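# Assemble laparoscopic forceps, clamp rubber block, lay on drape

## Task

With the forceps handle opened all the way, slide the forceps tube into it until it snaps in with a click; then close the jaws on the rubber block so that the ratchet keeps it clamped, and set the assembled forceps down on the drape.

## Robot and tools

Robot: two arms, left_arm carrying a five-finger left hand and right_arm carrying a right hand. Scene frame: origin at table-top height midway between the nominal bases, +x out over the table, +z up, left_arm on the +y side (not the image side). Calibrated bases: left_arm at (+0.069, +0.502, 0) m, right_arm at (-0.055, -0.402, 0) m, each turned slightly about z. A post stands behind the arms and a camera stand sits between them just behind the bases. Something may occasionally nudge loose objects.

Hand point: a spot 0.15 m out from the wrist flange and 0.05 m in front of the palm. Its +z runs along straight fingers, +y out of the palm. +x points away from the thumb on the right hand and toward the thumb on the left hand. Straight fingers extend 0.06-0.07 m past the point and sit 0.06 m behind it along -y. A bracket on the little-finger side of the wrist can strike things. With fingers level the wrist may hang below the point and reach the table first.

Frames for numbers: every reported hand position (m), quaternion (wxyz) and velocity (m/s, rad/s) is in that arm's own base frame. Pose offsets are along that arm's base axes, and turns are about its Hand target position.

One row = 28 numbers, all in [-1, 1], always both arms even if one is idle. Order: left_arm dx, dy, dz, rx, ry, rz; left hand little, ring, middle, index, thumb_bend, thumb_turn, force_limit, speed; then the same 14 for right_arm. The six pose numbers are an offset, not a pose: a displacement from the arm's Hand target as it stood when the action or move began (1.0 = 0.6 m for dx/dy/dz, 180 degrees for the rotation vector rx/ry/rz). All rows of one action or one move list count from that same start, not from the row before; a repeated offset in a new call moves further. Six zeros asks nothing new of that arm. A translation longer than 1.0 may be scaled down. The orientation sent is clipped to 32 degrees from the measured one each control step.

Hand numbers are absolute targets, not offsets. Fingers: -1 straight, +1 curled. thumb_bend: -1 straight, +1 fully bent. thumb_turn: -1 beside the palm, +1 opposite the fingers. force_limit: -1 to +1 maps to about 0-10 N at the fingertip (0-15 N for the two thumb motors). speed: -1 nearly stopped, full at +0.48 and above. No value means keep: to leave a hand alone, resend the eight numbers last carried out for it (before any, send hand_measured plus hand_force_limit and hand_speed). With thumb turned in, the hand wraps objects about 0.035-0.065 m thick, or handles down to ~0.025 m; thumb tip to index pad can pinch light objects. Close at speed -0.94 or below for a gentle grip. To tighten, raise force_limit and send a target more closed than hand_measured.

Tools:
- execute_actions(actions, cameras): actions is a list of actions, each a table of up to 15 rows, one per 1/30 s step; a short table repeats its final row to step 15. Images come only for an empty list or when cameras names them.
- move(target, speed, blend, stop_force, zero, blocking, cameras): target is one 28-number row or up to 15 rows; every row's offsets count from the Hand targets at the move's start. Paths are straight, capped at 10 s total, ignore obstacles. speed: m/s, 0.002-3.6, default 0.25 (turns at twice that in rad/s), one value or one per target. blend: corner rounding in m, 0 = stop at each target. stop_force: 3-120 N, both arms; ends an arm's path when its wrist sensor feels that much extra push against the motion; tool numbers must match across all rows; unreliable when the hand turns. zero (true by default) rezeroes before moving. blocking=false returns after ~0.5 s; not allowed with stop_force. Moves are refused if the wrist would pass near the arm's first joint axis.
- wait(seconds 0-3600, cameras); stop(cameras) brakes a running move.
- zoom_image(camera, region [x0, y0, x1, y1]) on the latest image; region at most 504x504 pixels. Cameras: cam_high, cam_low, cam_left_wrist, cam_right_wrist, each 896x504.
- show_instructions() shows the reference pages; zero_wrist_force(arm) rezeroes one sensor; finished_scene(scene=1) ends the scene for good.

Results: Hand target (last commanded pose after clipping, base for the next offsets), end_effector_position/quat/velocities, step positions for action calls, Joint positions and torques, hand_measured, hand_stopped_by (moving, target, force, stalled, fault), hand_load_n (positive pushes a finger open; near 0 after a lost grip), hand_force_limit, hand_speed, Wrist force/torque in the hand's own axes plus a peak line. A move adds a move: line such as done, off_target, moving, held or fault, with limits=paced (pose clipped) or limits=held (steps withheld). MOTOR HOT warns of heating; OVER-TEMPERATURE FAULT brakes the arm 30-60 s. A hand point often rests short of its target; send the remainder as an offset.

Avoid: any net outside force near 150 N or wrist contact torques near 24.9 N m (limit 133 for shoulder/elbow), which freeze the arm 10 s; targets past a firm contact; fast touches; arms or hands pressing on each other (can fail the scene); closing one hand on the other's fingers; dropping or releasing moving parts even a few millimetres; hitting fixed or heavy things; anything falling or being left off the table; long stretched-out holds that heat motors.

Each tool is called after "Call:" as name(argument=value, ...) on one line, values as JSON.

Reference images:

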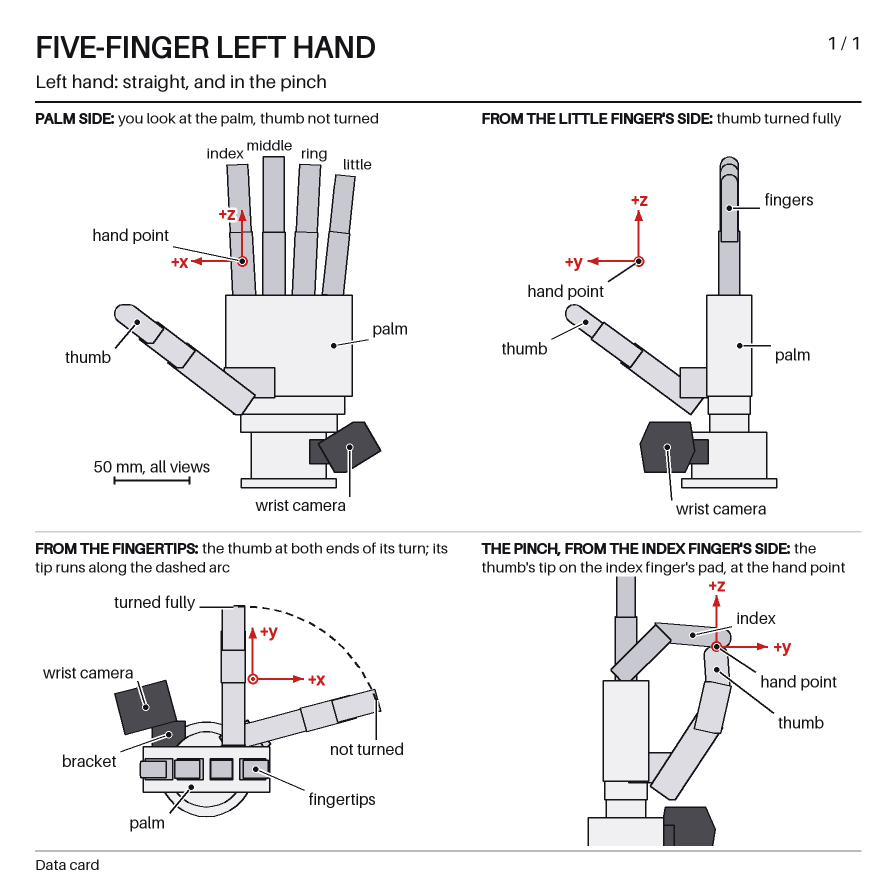

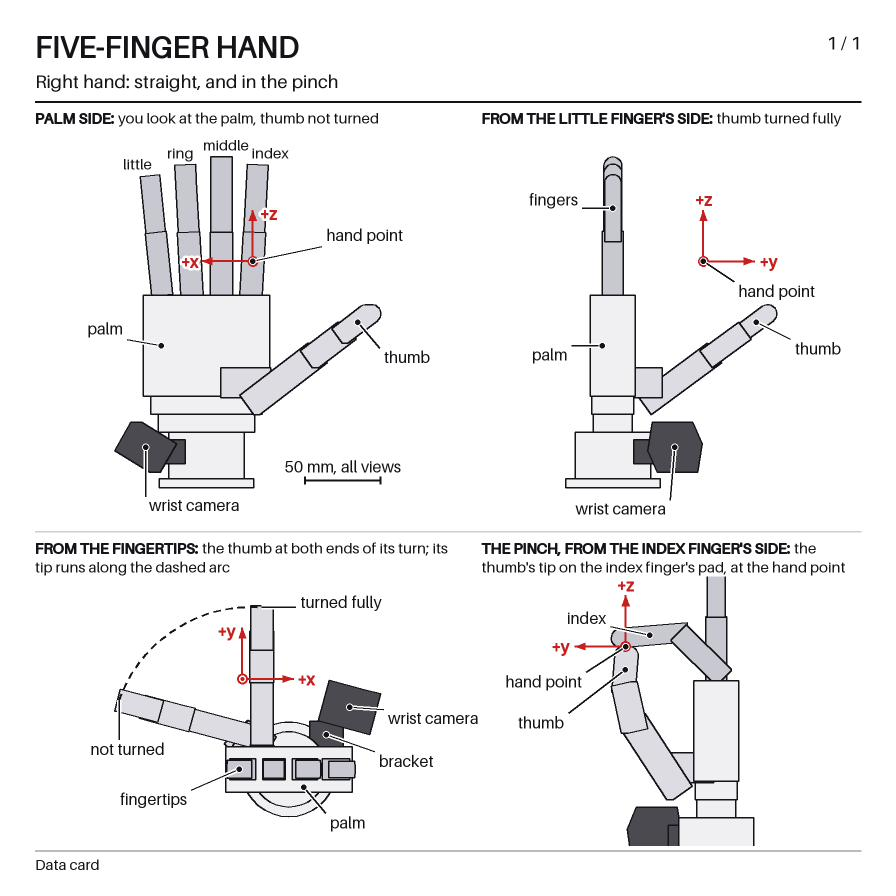

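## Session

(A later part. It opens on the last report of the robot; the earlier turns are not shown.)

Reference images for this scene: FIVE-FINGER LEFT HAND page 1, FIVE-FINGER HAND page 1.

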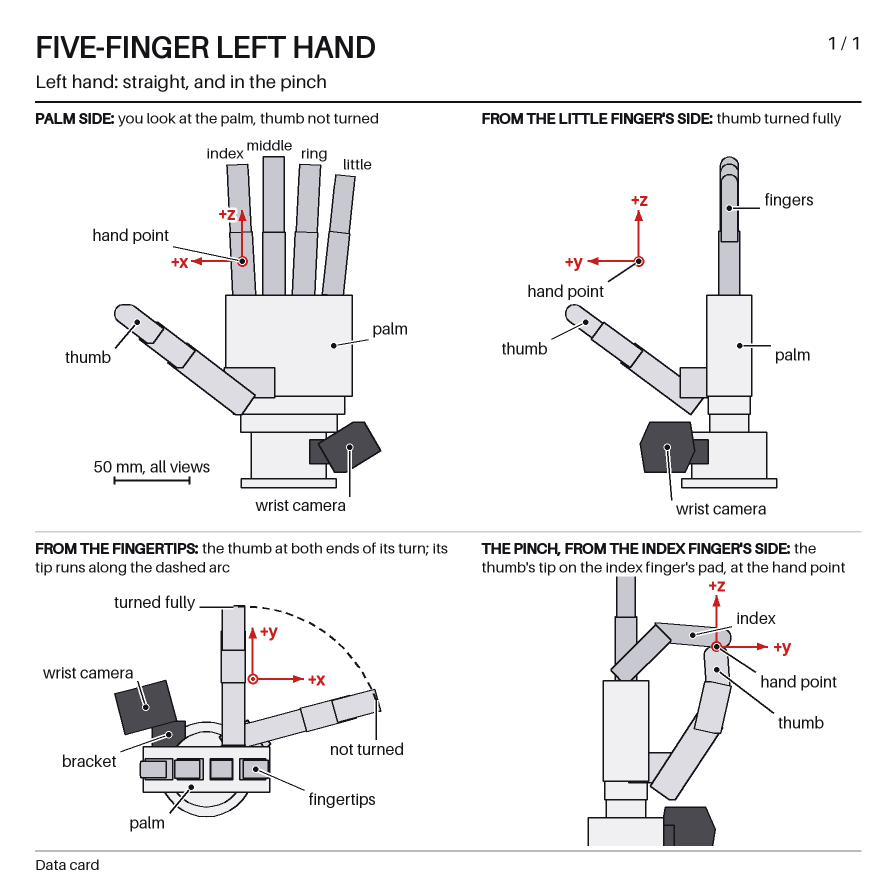

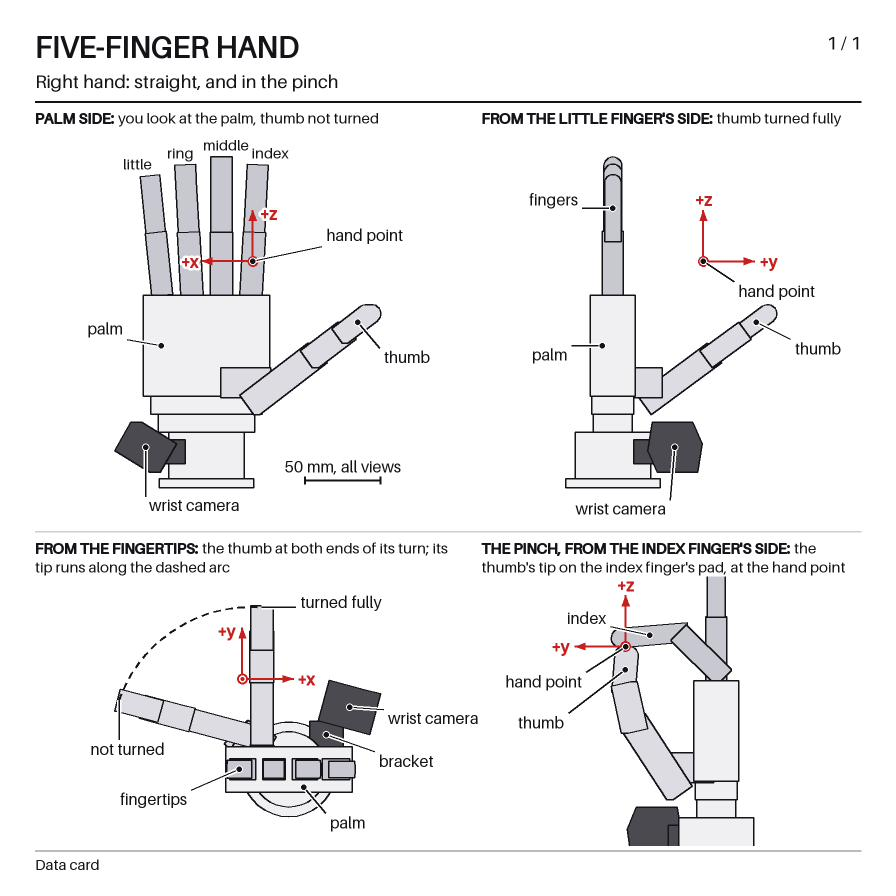

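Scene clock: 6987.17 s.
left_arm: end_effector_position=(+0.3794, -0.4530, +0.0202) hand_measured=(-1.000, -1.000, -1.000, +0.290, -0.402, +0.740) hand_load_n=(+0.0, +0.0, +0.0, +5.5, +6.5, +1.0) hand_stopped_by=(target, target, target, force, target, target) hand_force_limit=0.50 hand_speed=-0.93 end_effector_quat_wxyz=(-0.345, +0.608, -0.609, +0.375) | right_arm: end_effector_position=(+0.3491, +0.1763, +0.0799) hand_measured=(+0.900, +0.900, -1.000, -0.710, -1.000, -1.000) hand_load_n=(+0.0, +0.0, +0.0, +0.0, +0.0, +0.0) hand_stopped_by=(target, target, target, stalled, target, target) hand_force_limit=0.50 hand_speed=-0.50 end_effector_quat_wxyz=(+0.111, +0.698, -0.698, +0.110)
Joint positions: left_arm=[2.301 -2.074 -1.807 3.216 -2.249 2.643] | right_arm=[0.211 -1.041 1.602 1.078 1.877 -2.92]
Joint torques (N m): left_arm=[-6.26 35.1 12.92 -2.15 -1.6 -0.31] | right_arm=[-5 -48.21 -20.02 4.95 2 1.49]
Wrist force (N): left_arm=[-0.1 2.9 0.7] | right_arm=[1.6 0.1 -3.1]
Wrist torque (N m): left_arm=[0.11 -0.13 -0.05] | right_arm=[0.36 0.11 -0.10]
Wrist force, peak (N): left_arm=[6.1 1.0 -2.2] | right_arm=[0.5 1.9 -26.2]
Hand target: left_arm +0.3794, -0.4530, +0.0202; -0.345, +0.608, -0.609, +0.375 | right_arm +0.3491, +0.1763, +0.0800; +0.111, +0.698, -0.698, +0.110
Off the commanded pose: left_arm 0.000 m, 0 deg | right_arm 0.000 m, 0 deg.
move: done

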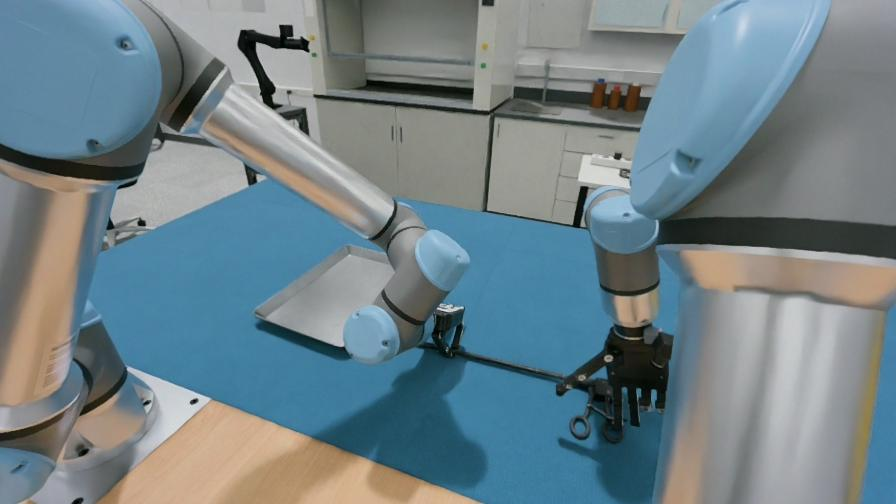

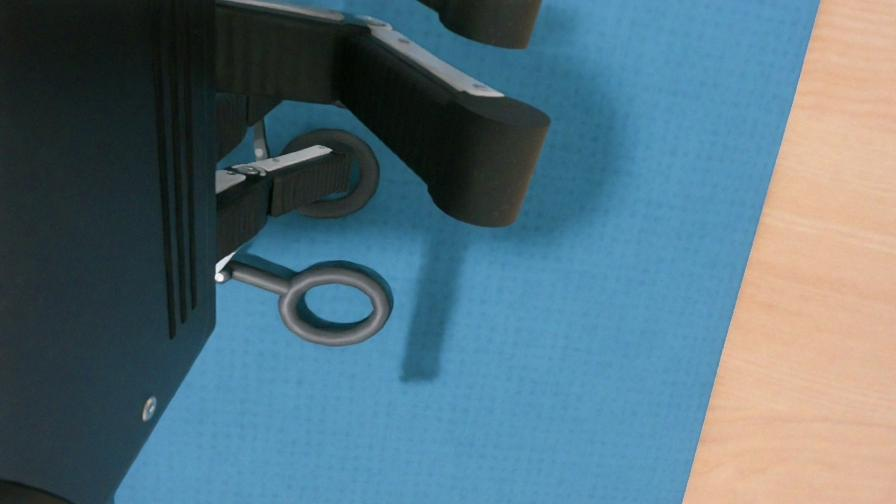

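Call:
move(target=[0,0,0,0,0,0,-1,-1,-1,0.9,-0.4,0.74,0.5,-0.93,-0.0175,0.0087,0,0,0,0.0333,0.9,0.9,-1,-0.86,-1,-1,0.5,-0.5], speed=0.05, cameras=["cam_low","cam_right_wrist"])

Call:
zoom_image(camera="cam_low", region=[560, 380, 660, 460])

Call:
zoom_image(camera="cam_right_wrist", region=[210, 60, 410, 330])

Scene clock: 6999.13 s.
left_arm: end_effector_position=(+0.3794, -0.4530, +0.0202) hand_measured=(-1.000, -1.000, -1.000, +0.290, -0.402, +0.740) hand_load_n=(+0.0, +0.0, +0.0, +5.5, +6.5, +1.0) hand_stopped_by=(target, target, target, force, target, target) hand_force_limit=0.50 hand_speed=-0.93 end_effector_quat_wxyz=(-0.345, +0.608, -0.609, +0.375) | right_arm: end_effector_position=(+0.3387, +0.1815, +0.0800) hand_measured=(+0.900, +0.900, -1.000, -0.710, -1.000, -1.000) hand_load_n=(+0.0, +0.0, +0.0, +0.0, +0.0, +0.0) hand_stopped_by=(target, target, target, stalled, target, target) hand_force_limit=0.50 hand_speed=-0.50 end_effector_quat_wxyz=(+0.105, +0.734, -0.661, +0.116)
Joint positions: left_arm=[2.301 -2.074 -1.807 3.216 -2.249 2.643] | right_arm=[0.244 -1.061 1.627 1.05 1.881 -2.995]
Joint torques (N m): left_arm=[-6.47 33.86 10.95 0.51 -1.66 -0.24] | right_arm=[6.58 -47.39 -8.26 -0.03 2.02 -2.39]
Wrist force (N): left_arm=[0.1 3.1 0.2] | right_arm=[1.1 0.1 -3.2]
Wrist torque (N m): left_arm=[0.17 -0.17 -0.04] | right_arm=[0.37 0.19 0.00]
Wrist force, peak (N): left_arm=[0.0 3.4 0.5] | right_arm=[1.5 0.1 -3.2]
Hand target: left_arm +0.3794, -0.4530, +0.0202; -0.345, +0.608, -0.609, +0.375 | right_arm +0.3386, +0.1815, +0.0800; +0.105, +0.734, -0.661, +0.116
Off the commanded pose: left_arm 0.000 m, 0 deg | right_arm 0.000 m, 0 deg.
move: done

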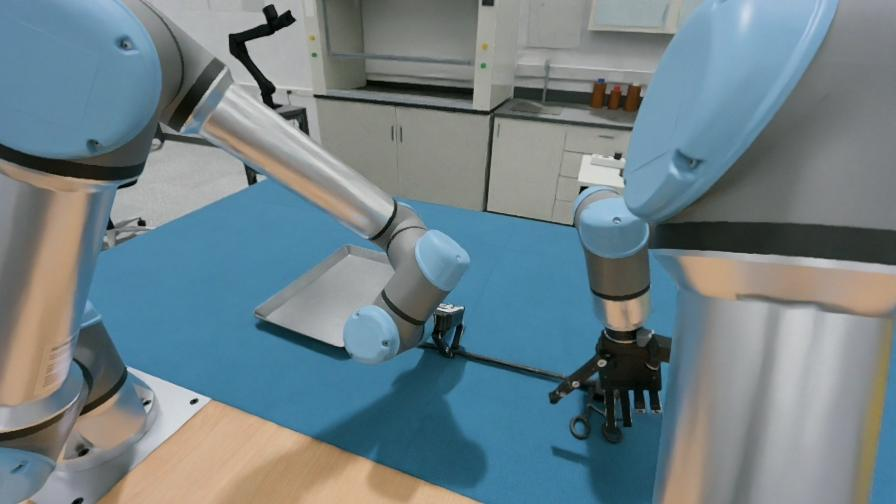

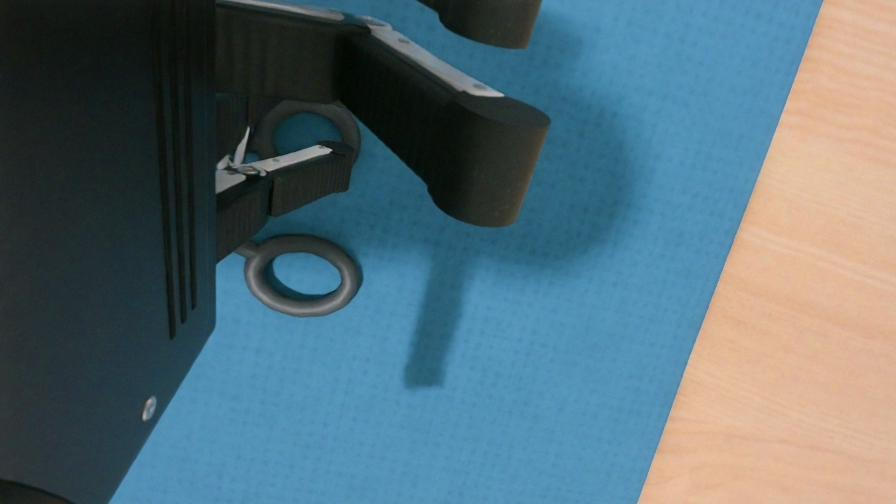

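Scaled by 5.040 from the camera's image (finer frame: 1280x720).

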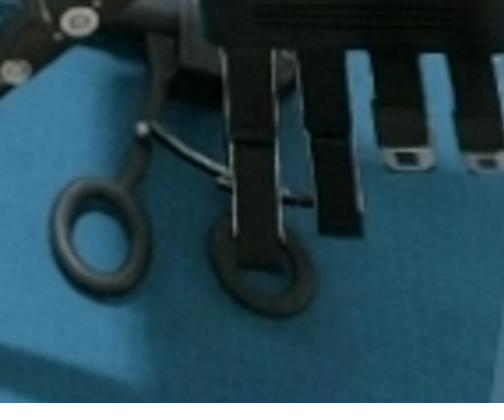

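Scaled by 1.867 from the camera's image (finer frame: 1280x720).

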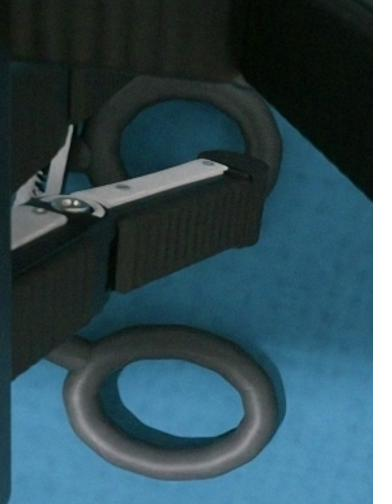

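Call:
move(target=[0,0,0,0,0,0,-1,-1,-1,0.9,-0.4,0.74,0.5,-0.93,0,-0.0033,0,0,0,0,0.9,0.9,-1,-0.865,-1,-1,0.5,-0.5], speed=0.05)

Call:
move(target=[0,0,0,0,0,0,-1,-1,-1,0.9,-0.4,0.74,0.5,-0.93,0,0,-0.0183,0,0,0,0.9,0.9,-1,-0.865,-1,-1,0.5,-0.5], speed=0.01, stop_force=4, cameras=["cam_low","cam_right_wrist"])

Call:
zoom_image(camera="cam_low", region=[560, 380, 660, 460])

Call:
zoom_image(camera="cam_right_wrist", region=[210, 60, 410, 330])

Scene clock: 7008.00 s.
left_arm: end_effector_position=(+0.3794, -0.4530, +0.0202) hand_measured=(-1.000, -1.000, -1.000, +0.290, -0.402, +0.740) hand_load_n=(+0.0, +0.0, +0.0, +5.5, +6.5, +1.0) hand_stopped_by=(target, target, target, force, target, target) hand_force_limit=0.50 hand_speed=-0.93 end_effector_quat_wxyz=(-0.345, +0.608, -0.609, +0.375) | right_arm: end_effector_position=(+0.3386, +0.1795, +0.0800) hand_measured=(+0.900, +0.900, -1.000, -0.866, -1.000, -1.000) hand_load_n=(+0.0, +0.0, +0.0, +0.0, +0.0, +0.0) hand_stopped_by=(target, target, target, target, target, target) hand_force_limit=0.50 hand_speed=-0.50 end_effector_quat_wxyz=(+0.105, +0.734, -0.661, +0.116)
Joint positions: left_arm=[2.301 -2.074 -1.807 3.216 -2.249 2.643] | right_arm=[0.24 -1.063 1.631 1.047 1.882 -3]
Joint torques (N m): left_arm=[-5.54 33.93 9.45 1.24 -1.6 -0.35] | right_arm=[-8.47 -47.38 -8.24 -0.03 2.15 -2.4]
Wrist force (N): left_arm=[-0.1 2.9 0.6] | right_arm=[1.7 0.1 -3.0]
Wrist torque (N m): left_arm=[0.12 -0.12 -0.05] | right_arm=[0.36 0.09 0.03]
Wrist force, peak (N): left_arm=[0.2 3.5 0.6] | right_arm=[1.4 0.2 -3.4]
Hand target: left_arm +0.3794, -0.4530, +0.0202; -0.345, +0.608, -0.609, +0.375 | right_arm +0.3386, +0.1795, +0.0800; +0.105, +0.734, -0.661, +0.116
Off the commanded pose: left_arm 0.000 m, 0 deg | right_arm 0.000 m, 0 deg.
move: done

Scene clock: 7009.90 s.
left_arm: end_effector_position=(+0.3794, -0.4530, +0.0202) hand_measured=(-1.000, -1.000, -1.000, +0.290, -0.402, +0.740) hand_load_n=(+0.0, +0.0, +0.0, +5.5, +6.5, +1.0) hand_stopped_by=(target, target, target, force, target, target) hand_force_limit=0.50 hand_speed=-0.93 end_effector_quat_wxyz=(-0.345, +0.608, -0.609, +0.375) | right_arm: end_effector_position=(+0.3386, +0.1795, +0.0690) hand_measured=(+0.900, +0.900, -1.000, -0.866, -1.000, -1.000) hand_load_n=(+0.0, +0.0, +0.0, +0.0, +0.0, +0.0) hand_stopped_by=(target, target, target, target, target, target) hand_force_limit=0.50 hand_speed=-0.50 end_effector_quat_wxyz=(+0.105, +0.734, -0.661, +0.116)
Joint positions: left_arm=[2.301 -2.074 -1.807 3.216 -2.249 2.643] | right_arm=[0.24 -1.049 1.641 1.023 1.882 -3]
Joint torques (N m): left_arm=[-5.86 34.45 9.87 1.05 -1.87 -0.29] | right_arm=[-8.35 -24.38 -7.49 0.16 1.8 -2.29]
Wrist force (N): left_arm=[0.4 3.0 0.5] | right_arm=[1.8 -0.2 -3.1]
Wrist torque (N m): left_arm=[0.14 -0.20 -0.03] | right_arm=[0.33 0.12 0.02]
Wrist force, peak (N): left_arm=[0.0 3.4 0.3] | right_arm=[2.0 -0.2 -3.3]
Hand target: left_arm +0.3794, -0.4530, +0.0202; -0.345, +0.608, -0.609, +0.375 | right_arm +0.3386, +0.1795, +0.0690; +0.105, +0.734, -0.661, +0.116
Off the commanded pose: left_arm 0.000 m, 0 deg | right_arm 0.000 m, 0 deg.
move: done

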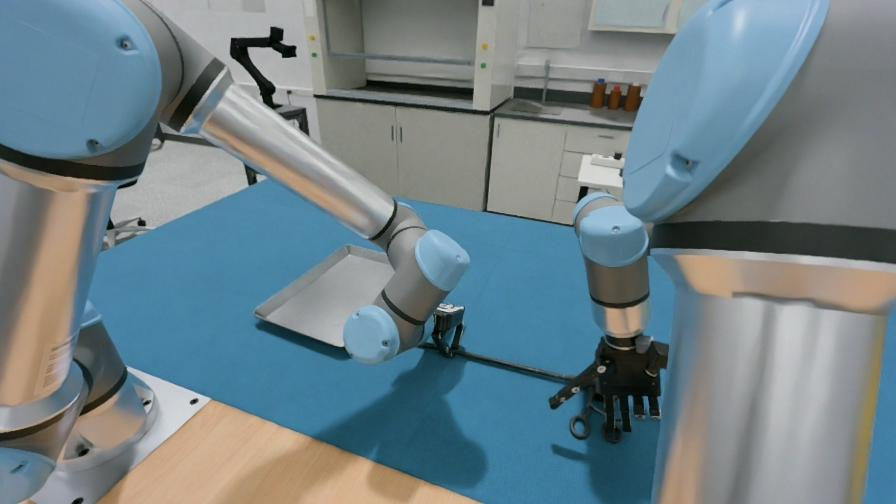

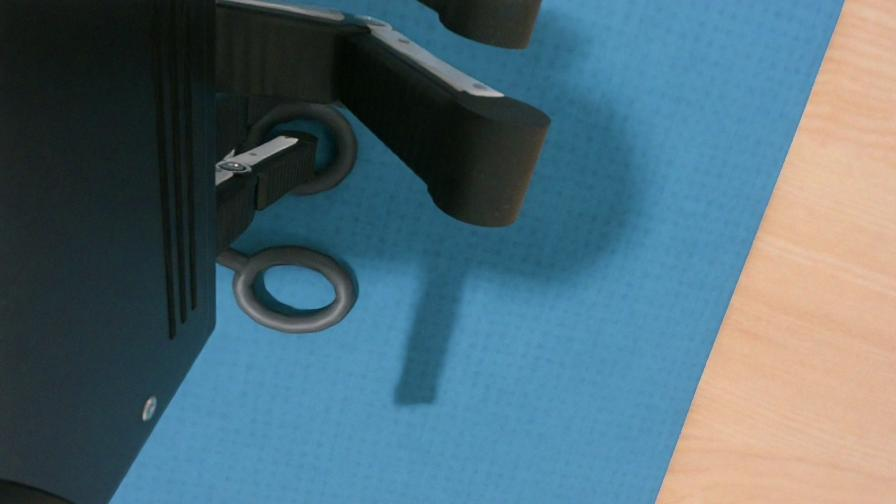

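Scaled by 5.040 from the camera's image (finer frame: 1280x720).

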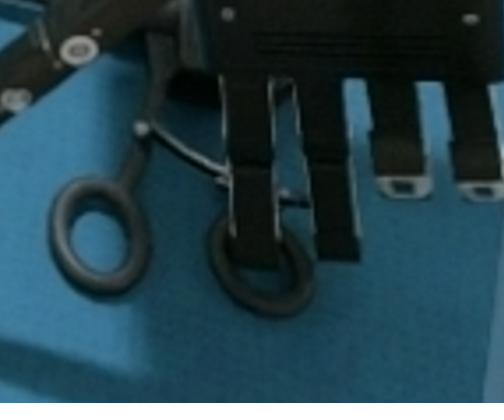

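Scaled by 1.867 from the camera's image (finer frame: 1280x720).

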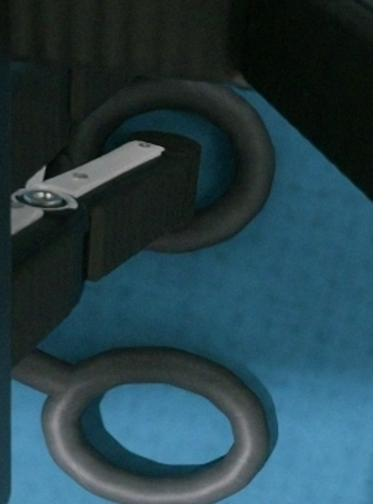

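Call:
move(target=[0,0,0,0,0,0,-1,-1,-1,0.9,-0.4,0.74,0.5,-0.93,0,0,-0.0077,0,0,0,0.9,0.9,-1,-0.865,-1,-1,0.4,-0.3], speed=0.005, stop_force=3)

Call:
execute_actions(actions=[[[0,0,0,0,0,0,-1,-1,-1,0.9,-0.4,0.74,0.5,-0.93,0,0,0,0,0,0,0.9,0.9,-1,-0.62,-1,-1,0.3,-0.9]]])

Call:
wait(seconds=2, cameras=["cam_low","cam_right_wrist"])

Call:
zoom_image(camera="cam_low", region=[580, 390, 640, 440])

Call:
zoom_image(camera="cam_right_wrist", region=[210, 60, 410, 330])

Scene clock: 7017.07 s.
left_arm: end_effector_position=(+0.3794, -0.4530, +0.0202) hand_measured=(-1.000, -1.000, -1.000, +0.290, -0.402, +0.740) hand_load_n=(+0.0, +0.0, +0.0, +5.5, +6.5, +1.0) hand_stopped_by=(target, target, target, force, target, target) hand_force_limit=0.50 hand_speed=-0.93 end_effector_quat_wxyz=(-0.345, +0.608, -0.609, +0.375) | right_arm: end_effector_position=(+0.3387, +0.1795, +0.0644) hand_measured=(+0.900, +0.900, -1.000, -0.866, -1.000, -1.000) hand_load_n=(+0.5, +0.5, +0.0, +0.0, +0.0, +0.0) hand_stopped_by=(target, target, target, target, target, target) hand_force_limit=0.40 hand_speed=-0.30 end_effector_quat_wxyz=(+0.105, +0.734, -0.661, +0.116)
Joint positions: left_arm=[2.301 -2.074 -1.807 3.216 -2.249 2.643] | right_arm=[0.24 -1.043 1.645 1.013 1.882 -3]
Joint torques (N m): left_arm=[-6.19 33.22 9.37 1.23 -2.06 -0.24] | right_arm=[-7.68 -29.33 -10.92 1.92 0.52 -2.09]
Wrist force (N): left_arm=[0.0 2.9 0.5] | right_arm=[2.8 -0.2 -6.2]
Wrist torque (N m): left_arm=[0.13 -0.14 -0.05] | right_arm=[0.54 0.15 0.09]
Wrist force, peak (N): left_arm=[-0.1 3.4 0.5] | right_arm=[2.9 -0.8 -6.6]
Hand target: left_arm +0.3794, -0.4530, +0.0202; -0.345, +0.608, -0.609, +0.375 | right_arm +0.3387, +0.1795, +0.0645; +0.105, +0.734, -0.661, +0.116
Off the commanded pose: left_arm 0.000 m, 0 deg | right_arm 0.000 m, 0 deg.
move: contact (right_arm)

Scene clock: 7018.10 s.
left_arm: end_effector_position=(+0.3794, -0.4530, +0.0202) hand_measured=(-1.000, -1.000, -1.000, +0.290, -0.402, +0.740) hand_load_n=(+0.0, +0.0, +0.0, +5.5, +6.0, +0.0) hand_stopped_by=(target, target, target, force, target, target) hand_force_limit=0.50 hand_speed=-0.93 end_effector_quat_wxyz=(-0.345, +0.608, -0.609, +0.375) | right_arm: end_effector_position=(+0.3386, +0.1795, +0.0644) hand_measured=(+0.900, +0.900, -1.000, -0.654, -1.000, -1.000) hand_load_n=(+0.0, +0.0, -6.0, +6.5, +0.0, +0.0) hand_stopped_by=(target, target, target, force, target, target) hand_force_limit=0.30 hand_speed=-0.90 end_effector_quat_wxyz=(+0.105, +0.734, -0.661, +0.116)
Joint positions: left_arm=[2.301 -2.074 -1.807 3.216 -2.249 2.643] | right_arm=[0.24 -1.043 1.645 1.013 1.882 -3]
Joint torques (N m): left_arm=[-6.44 34.01 7.64 1.3 -1.58 -0.06] | right_arm=[-7.12 -41.07 -17.96 3.82 0.6 -2.23]
Wrist force (N): left_arm=[-1.3 2.0 -0.3] | right_arm=[5.8 -0.9 -8.3]
Wrist torque (N m): left_arm=[0.08 -0.11 -0.02] | right_arm=[0.68 0.17 0.33]
Wrist force, peak (N): left_arm=[-0.7 3.2 0.5] | right_arm=[5.8 -0.9 -8.3]
Hand target: left_arm +0.3794, -0.4530, +0.0202; -0.345, +0.608, -0.609, +0.375 | right_arm +0.3387, +0.1795, +0.0645; +0.105, +0.734, -0.661, +0.116
Off the commanded pose: left_arm 0.000 m, 0 deg | right_arm 0.000 m, 0 deg.
Step readings (end_effector_position of left_arm | right_arm):
0: (+0.3794, -0.4530, +0.0202) | (+0.3387, +0.1795, +0.0644)
1: (+0.3794, -0.4530, +0.0202) | (+0.3387, +0.1795, +0.0644)
2: (+0.3794, -0.4530, +0.0202) | (+0.3387, +0.1795, +0.0644)
4: (+0.3794, -0.4530, +0.0202) | (+0.3387, +0.1795, +0.0644)
8: (+0.3794, -0.4530, +0.0202) | (+0.3387, +0.1795, +0.0644)
15: (+0.3794, -0.4530, +0.0202) | (+0.3387, +0.1795, +0.0644)

Scene clock: 7020.10 s.
left_arm: end_effector_position=(+0.3794, -0.4530, +0.0202) hand_measured=(-1.000, -1.000, -1.000, +0.290, -0.402, +0.740) hand_load_n=(-0.5, +0.0, +0.0, +5.5, +6.0, +0.0) hand_stopped_by=(target, target, target, force, target, target) hand_force_limit=0.50 hand_speed=-0.93 end_effector_quat_wxyz=(-0.345, +0.608, -0.609, +0.375) | right_arm: end_effector_position=(+0.3387, +0.1795, +0.0645) hand_measured=(+0.900, +0.900, -1.000, -0.654, -1.000, -1.000) hand_load_n=(+0.0, +0.5, -6.0, +6.5, +0.0, +0.0) hand_stopped_by=(target, target, target, force, target, target) hand_force_limit=0.30 hand_speed=-0.90 end_effector_quat_wxyz=(+0.105, +0.734, -0.661, +0.116)
Joint positions: left_arm=[2.301 -2.074 -1.807 3.216 -2.249 2.643] | right_arm=[0.24 -1.043 1.645 1.013 1.882 -3]
Joint torques (N m): left_arm=[-6.13 33.5 6.49 1.08 0.28 -0.25] | right_arm=[-4.39 -45.03 -18.16 0.15 0.57 -2.18]
Wrist force (N): left_arm=[-1.1 2.3 -0.1] | right_arm=[5.6 -0.6 -7.7]
Wrist torque (N m): left_arm=[0.11 -0.14 -0.01] | right_arm=[0.67 0.18 0.32]
Wrist force, peak (N): left_arm=[-1.5 2.3 0.2] | right_arm=[5.7 -0.9 -8.5]
Hand target: left_arm +0.3794, -0.4530, +0.0202; -0.345, +0.608, -0.609, +0.375 | right_arm +0.3387, +0.1795, +0.0645; +0.105, +0.734, -0.661, +0.116
Off the commanded pose: left_arm 0.000 m, 0 deg | right_arm 0.000 m, 0 deg.
wait: 2.00 s; at rest by 0.17 s

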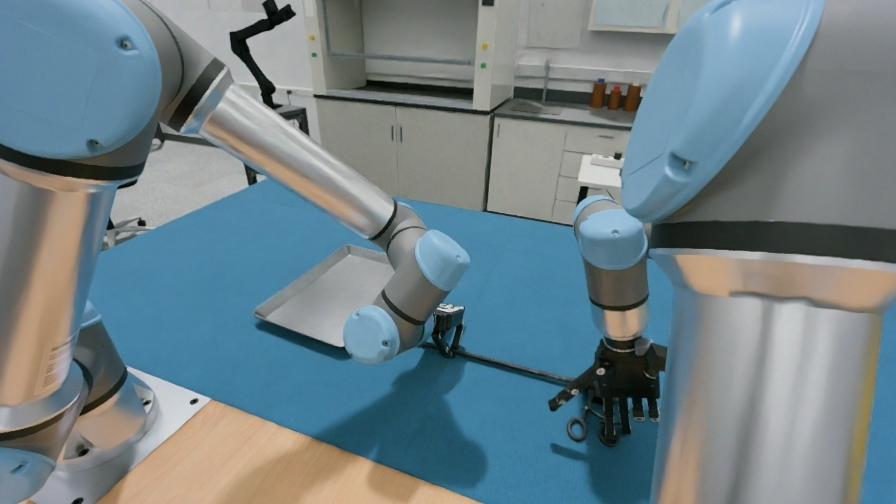

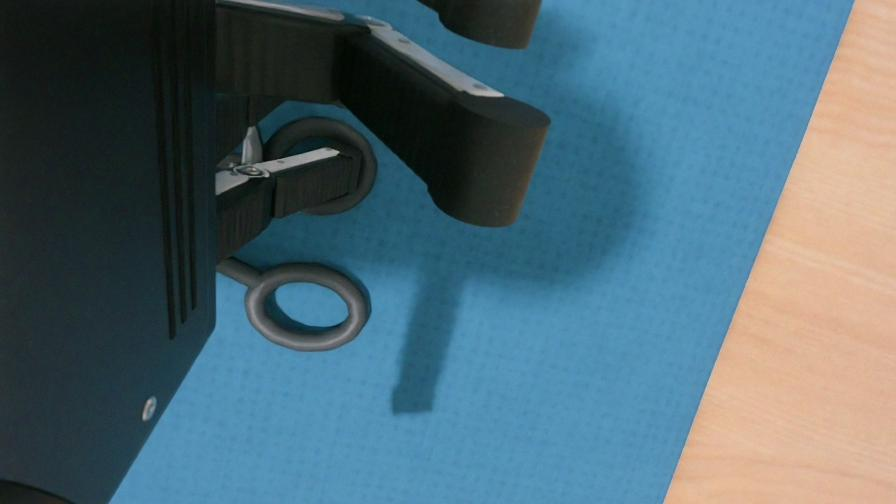

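Scaled by 8.400 from the camera's image (finer frame: 1280x720).

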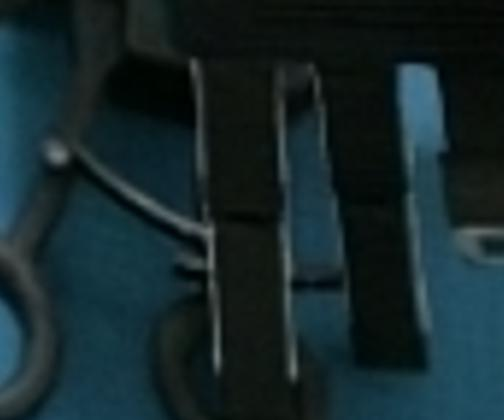

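Scaled by 1.867 from the camera's image (finer frame: 1280x720).

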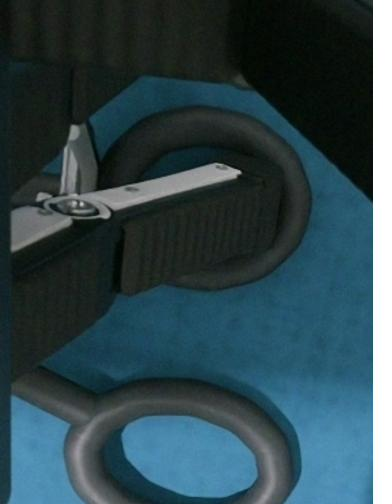

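Call:
move(target=[0,0,0,0,0,0,-1,-1,-1,0.9,-0.4,0.74,0.5,-0.93,0,-0.0058,0.0008,0,0,0,0.9,0.9,-1,-0.62,-1,-1,0.3,-0.9], speed=0.01, stop_force=8, cameras=["cam_low","cam_right_wrist"])

Call:
zoom_image(camera="cam_low", region=[580, 390, 640, 440])

Call:
zoom_image(camera="cam_right_wrist", region=[210, 60, 410, 330])

Scene clock: 7029.77 s.
left_arm: end_effector_position=(+0.3794, -0.4530, +0.0202) hand_measured=(-1.000, -1.000, -1.000, +0.290, -0.402, +0.740) hand_load_n=(+0.0, +0.0, +0.0, +5.5, +6.0, +0.0) hand_stopped_by=(target, target, target, force, target, target) hand_force_limit=0.50 hand_speed=-0.93 end_effector_quat_wxyz=(-0.345, +0.608, -0.609, +0.375) | right_arm: end_effector_position=(+0.3387, +0.1760, +0.0649) hand_measured=(+0.900, +0.900, -1.000, -0.654, -1.000, -1.000) hand_load_n=(+0.0, +0.0, -1.5, +1.5, +0.0, +0.0) hand_stopped_by=(target, target, target, force, target, target) hand_force_limit=0.30 hand_speed=-0.90 end_effector_quat_wxyz=(+0.105, +0.734, -0.661, +0.116)
Joint positions: left_arm=[2.301 -2.074 -1.807 3.216 -2.249 2.643] | right_arm=[0.232 -1.047 1.65 1.01 1.882 -3.008]
Joint torques (N m): left_arm=[-6.09 32.28 7.28 0.94 0.81 -0.42] | right_arm=[-8.73 -46.28 -6.22 0.07 1.91 -2.35]
Wrist force (N): left_arm=[0.4 2.5 0.1] | right_arm=[1.5 -0.9 -6.2]
Wrist torque (N m): left_arm=[0.11 -0.21 0.00] | right_arm=[0.58 0.24 0.05]
Wrist force, peak (N): left_arm=[-1.4 2.6 0.3] | right_arm=[5.5 -0.8 -8.4]
Hand target: left_arm +0.3794, -0.4530, +0.0202; -0.345, +0.608, -0.609, +0.375 | right_arm +0.3387, +0.1760, +0.0649; +0.105, +0.734, -0.661, +0.116
Off the commanded pose: left_arm 0.000 m, 0 deg | right_arm 0.000 m, 0 deg.
move: done

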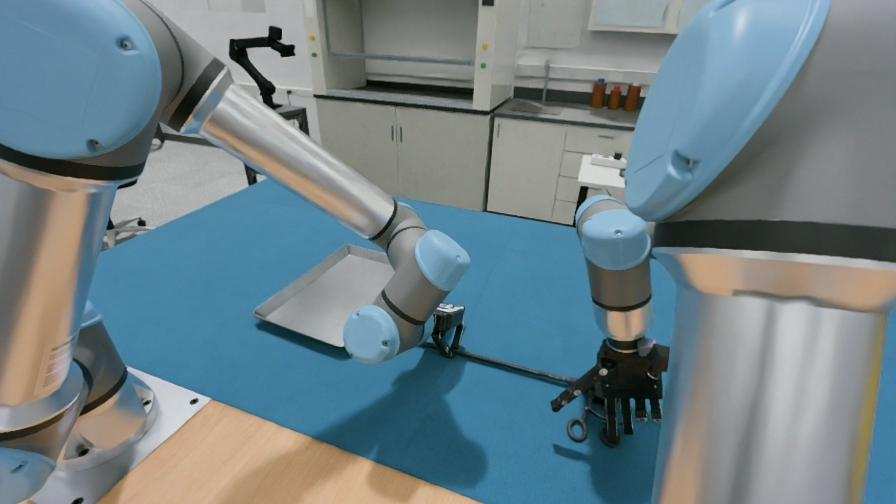

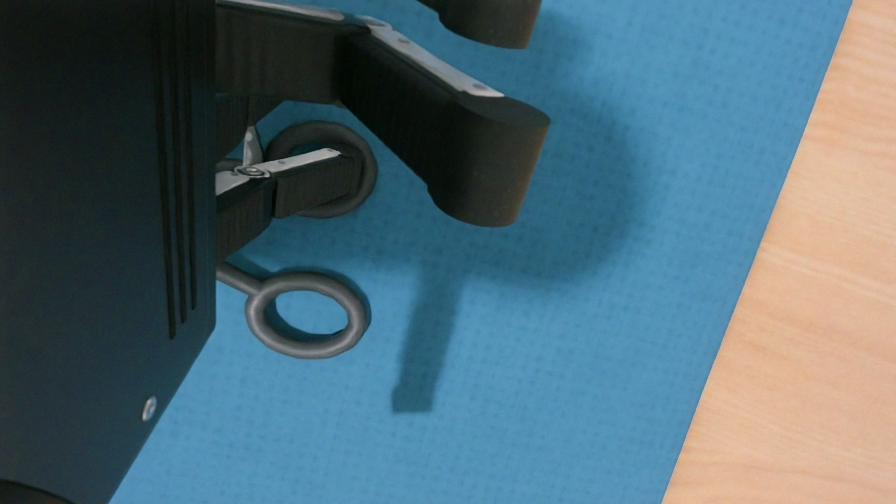

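Scaled by 8.400 from the camera's image (finer frame: 1280x720).

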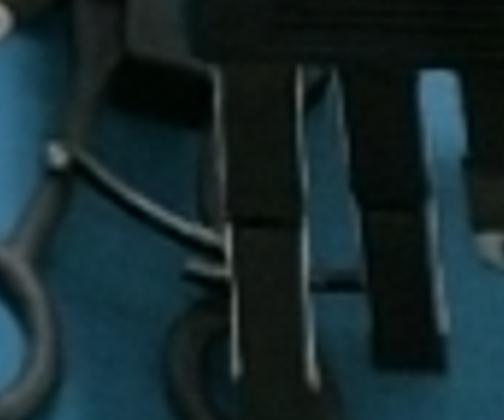

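Scaled by 1.867 from the camera's image (finer frame: 1280x720).

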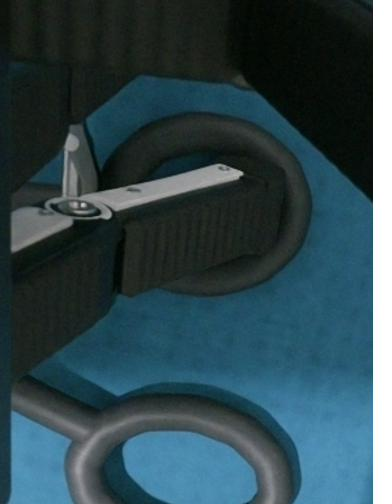

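Call:
execute_actions(actions=[[[0,0,0,0,0,0,-1,-1,-1,0.9,-0.4,0.74,0.5,-0.93,0,0,0,0,0,0,0.9,0.9,-1,-0.60,-1,-1,0.2,-0.9]]])

Call:
move(target=[0,0,0,0,0,0,-1,-1,-1,0.9,-0.4,0.74,0.5,-0.93,0,-0.0058,0,0,0,0,0.9,0.9,-1,-0.6,-1,-1,0.2,-0.9], speed=0.01, stop_force=8, cameras=["cam_low","cam_right_wrist"])

Call:
zoom_image(camera="cam_low", region=[580, 390, 640, 440])

Call:
zoom_image(camera="cam_right_wrist", region=[210, 60, 410, 330])

Scene clock: 7045.63 s.
left_arm: end_effector_position=(+0.3794, -0.4530, +0.0202) hand_measured=(-1.000, -1.000, -1.000, +0.290, -0.402, +0.740) hand_load_n=(+0.0, +0.0, -0.5, +5.0, +6.0, +0.0) hand_stopped_by=(target, target, target, force, target, target) hand_force_limit=0.50 hand_speed=-0.93 end_effector_quat_wxyz=(-0.345, +0.608, -0.609, +0.375) | right_arm: end_effector_position=(+0.3387, +0.1760, +0.0649) hand_measured=(+0.900, +0.900, -1.000, -0.600, -1.000, -1.000) hand_load_n=(+0.0, +0.0, -3.5, +2.5, +0.0, +0.0) hand_stopped_by=(target, target, target, target, target, target) hand_force_limit=0.20 hand_speed=-0.90 end_effector_quat_wxyz=(+0.105, +0.734, -0.661, +0.116)
Joint positions: left_arm=[2.301 -2.074 -1.807 3.216 -2.249 2.643] | right_arm=[0.232 -1.048 1.65 1.01 1.882 -3.008]
Joint torques (N m): left_arm=[-5.75 31.61 5.83 1.01 0.68 -0.11] | right_arm=[-6.85 -43.62 -7.87 0.33 0.88 -2.28]
Wrist force (N): left_arm=[-0.2 2.3 0.1] | right_arm=[4.7 -0.3 -8.1]
Wrist torque (N m): left_arm=[0.08 -0.15 -0.02] | right_arm=[0.69 0.18 0.23]
Wrist force, peak (N): left_arm=[0.9 2.9 0.0] | right_arm=[4.7 -0.3 -8.1]
Hand target: left_arm +0.3794, -0.4530, +0.0202; -0.345, +0.608, -0.609, +0.375 | right_arm +0.3387, +0.1760, +0.0649; +0.105, +0.734, -0.661, +0.116
Off the commanded pose: left_arm 0.000 m, 0 deg | right_arm 0.000 m, 0 deg.
Step readings (end_effector_position of left_arm | right_arm):
0: (+0.3794, -0.4530, +0.0202) | (+0.3387, +0.1760, +0.0649)
1: (+0.3794, -0.4530, +0.0202) | (+0.3387, +0.1760, +0.0649)
2: (+0.3794, -0.4530, +0.0202) | (+0.3387, +0.1760, +0.0649)
4: (+0.3794, -0.4530, +0.0202) | (+0.3387, +0.1760, +0.0649)
8: (+0.3794, -0.4530, +0.0202) | (+0.3387, +0.1760, +0.0649)
15: (+0.3794, -0.4530, +0.0202) | (+0.3387, +0.1760, +0.0649)

Scene clock: 7046.87 s.
left_arm: end_effector_position=(+0.3794, -0.4530, +0.0202) hand_measured=(-1.000, -1.000, -1.000, +0.290, -0.402, +0.740) hand_load_n=(+0.0, +0.0, +0.0, +5.5, +6.0, +0.0) hand_stopped_by=(target, target, target, force, target, target) hand_force_limit=0.50 hand_speed=-0.93 end_effector_quat_wxyz=(-0.345, +0.608, -0.609, +0.375) | right_arm: end_effector_position=(+0.3387, +0.1725, +0.0649) hand_measured=(+0.900, +0.900, -1.000, -0.600, -1.000, -1.000) hand_load_n=(+0.0, +0.0, -1.0, +1.0, +0.0, +0.0) hand_stopped_by=(target, target, target, target, target, target) hand_force_limit=0.20 hand_speed=-0.90 end_effector_quat_wxyz=(+0.105, +0.734, -0.661, +0.116)
Joint positions: left_arm=[2.301 -2.074 -1.807 3.216 -2.249 2.643] | right_arm=[0.224 -1.051 1.656 1.005 1.882 -3.016]
Joint torques (N m): left_arm=[-5.96 30.44 6.53 0.94 0.6 -0.02] | right_arm=[-8.38 -45.25 -5.48 -0.02 1.85 -2.41]
Wrist force (N): left_arm=[1.0 1.9 -0.1] | right_arm=[1.8 -2.2 -8.7]
Wrist torque (N m): left_arm=[0.05 -0.26 0.02] | right_arm=[0.62 0.27 0.05]
Wrist force, peak (N): left_arm=[1.5 2.3 0.0] | right_arm=[4.7 -0.4 -7.8]
Hand target: left_arm +0.3794, -0.4530, +0.0202; -0.345, +0.608, -0.609, +0.375 | right_arm +0.3387, +0.1725, +0.0649; +0.105, +0.734, -0.661, +0.116
Off the commanded pose: left_arm 0.000 m, 0 deg | right_arm 0.000 m, 0 deg.
move: done

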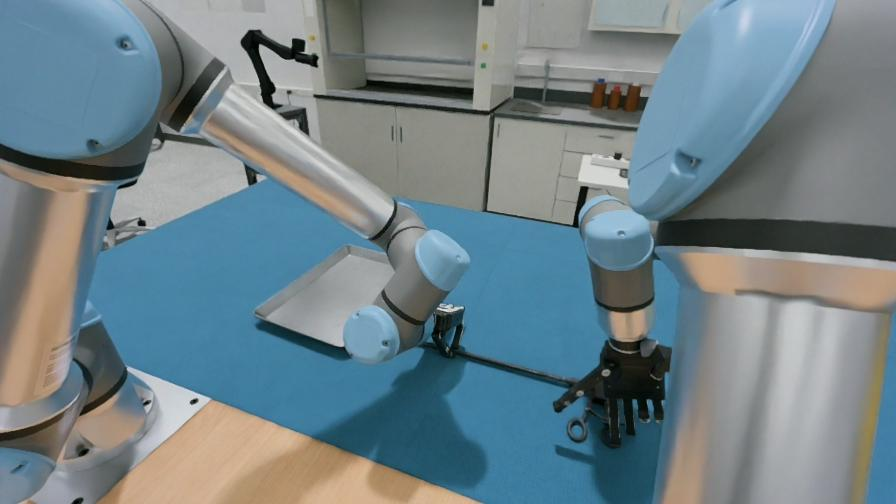

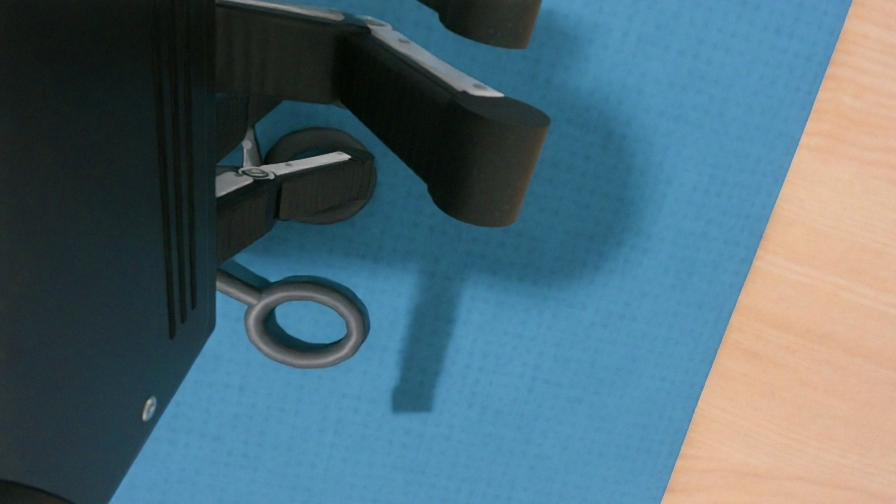

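Scaled by 8.400 from the camera's image (finer frame: 1280x720).

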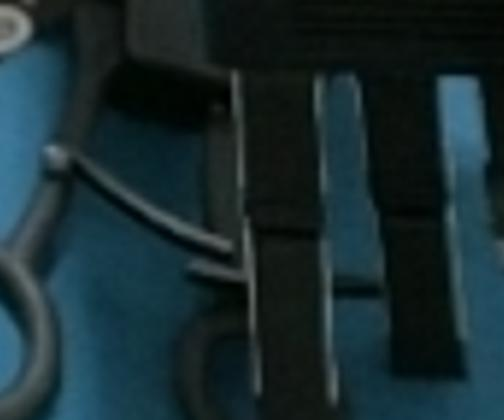

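Scaled by 1.867 from the camera's image (finer frame: 1280x720).

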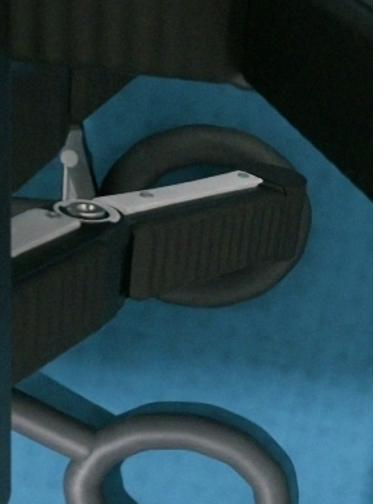

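Call:
move(target=[0,0,0,0,0,0,-1,-1,-1,0.9,-0.4,0.74,0.5,-0.93,-0.001,-0.0058,0,0,0,0,0.9,0.9,-1,-0.6,-1,-1,0.2,-0.9], speed=0.01, stop_force=8, cameras=["cam_low","cam_right_wrist"])

Call:
zoom_image(camera="cam_low", region=[580, 390, 640, 440])

Call:
zoom_image(camera="cam_right_wrist", region=[210, 60, 410, 330])

Scene clock: 7058.73 s.
left_arm: end_effector_position=(+0.3794, -0.4530, +0.0202) hand_measured=(-1.000, -1.000, -1.000, +0.290, -0.402, +0.740) hand_load_n=(+0.0, +0.0, +0.0, +5.0, +5.5, +0.0) hand_stopped_by=(target, target, target, force, target, target) hand_force_limit=0.50 hand_speed=-0.93 end_effector_quat_wxyz=(-0.345, +0.608, -0.609, +0.375) | right_arm: end_effector_position=(+0.3381, +0.1691, +0.0649) hand_measured=(+0.900, +0.900, -1.000, -0.600, -1.000, -1.000) hand_load_n=(+0.0, +0.0, +0.0, -0.5, +0.0, +0.0) hand_stopped_by=(target, target, target, target, target, target) hand_force_limit=0.20 hand_speed=-0.90 end_effector_quat_wxyz=(+0.105, +0.734, -0.661, +0.116)
Joint positions: left_arm=[2.301 -2.074 -1.807 3.216 -2.249 2.643] | right_arm=[0.217 -1.056 1.663 1 1.883 -3.024]
Joint torques (N m): left_arm=[-5.44 31.19 4.52 0.79 0.09 -0.26] | right_arm=[-8.8 -45.72 -6.51 -0.07 0.22 -2.37]
Wrist force (N): left_arm=[0.4 2.6 0.1] | right_arm=[0.9 -0.2 -5.7]
Wrist torque (N m): left_arm=[0.11 -0.17 -0.02] | right_arm=[0.57 0.30 0.00]
Wrist force, peak (N): left_arm=[2.2 2.3 0.0] | right_arm=[1.7 -2.7 -9.1]
Hand target: left_arm +0.3794, -0.4530, +0.0202; -0.345, +0.608, -0.609, +0.375 | right_arm +0.3381, +0.1691, +0.0649; +0.105, +0.734, -0.661, +0.116
Off the commanded pose: left_arm 0.000 m, 0 deg | right_arm 0.000 m, 0 deg.
move: done

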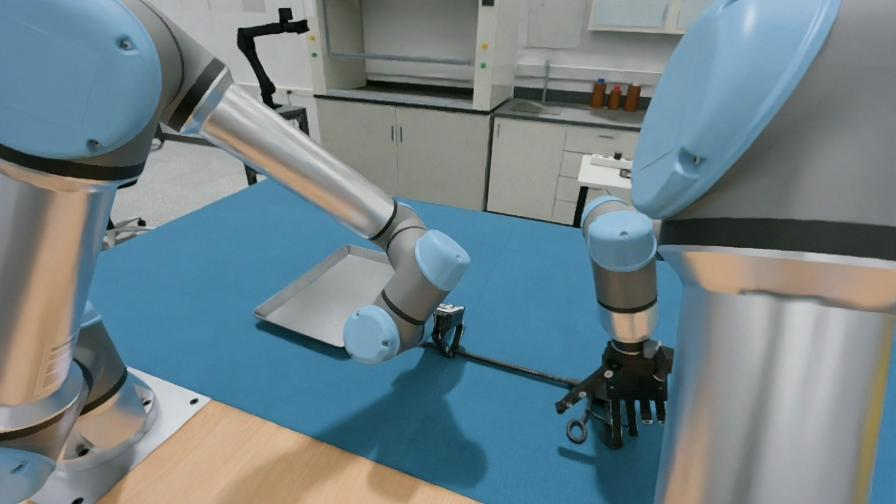

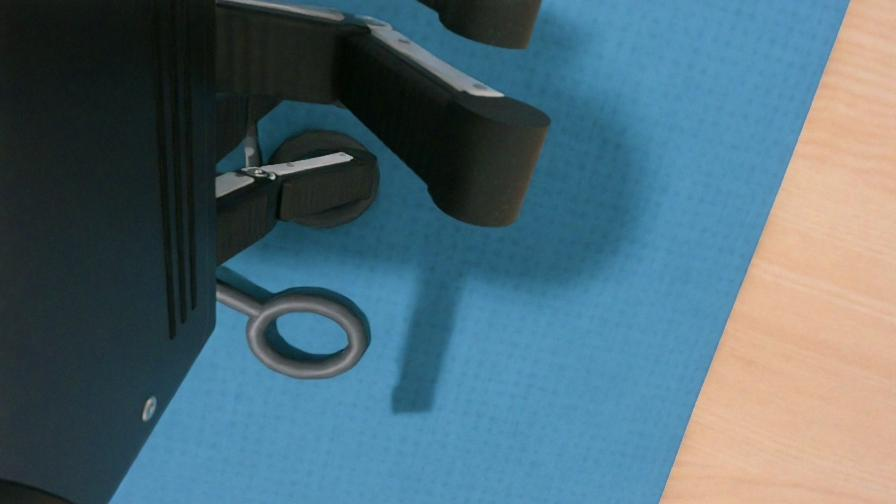

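Scaled by 8.400 from the camera's image (finer frame: 1280x720).

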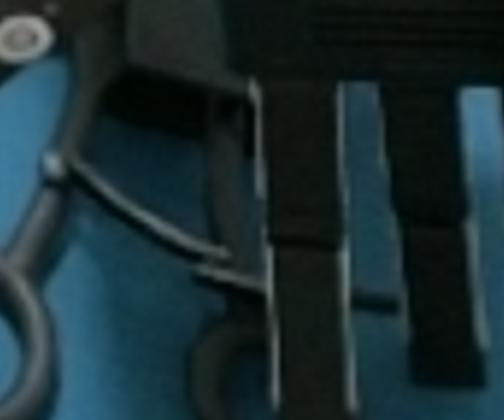

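Scaled by 1.867 from the camera's image (finer frame: 1280x720).

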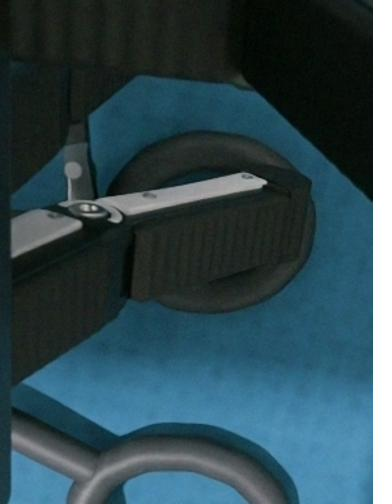

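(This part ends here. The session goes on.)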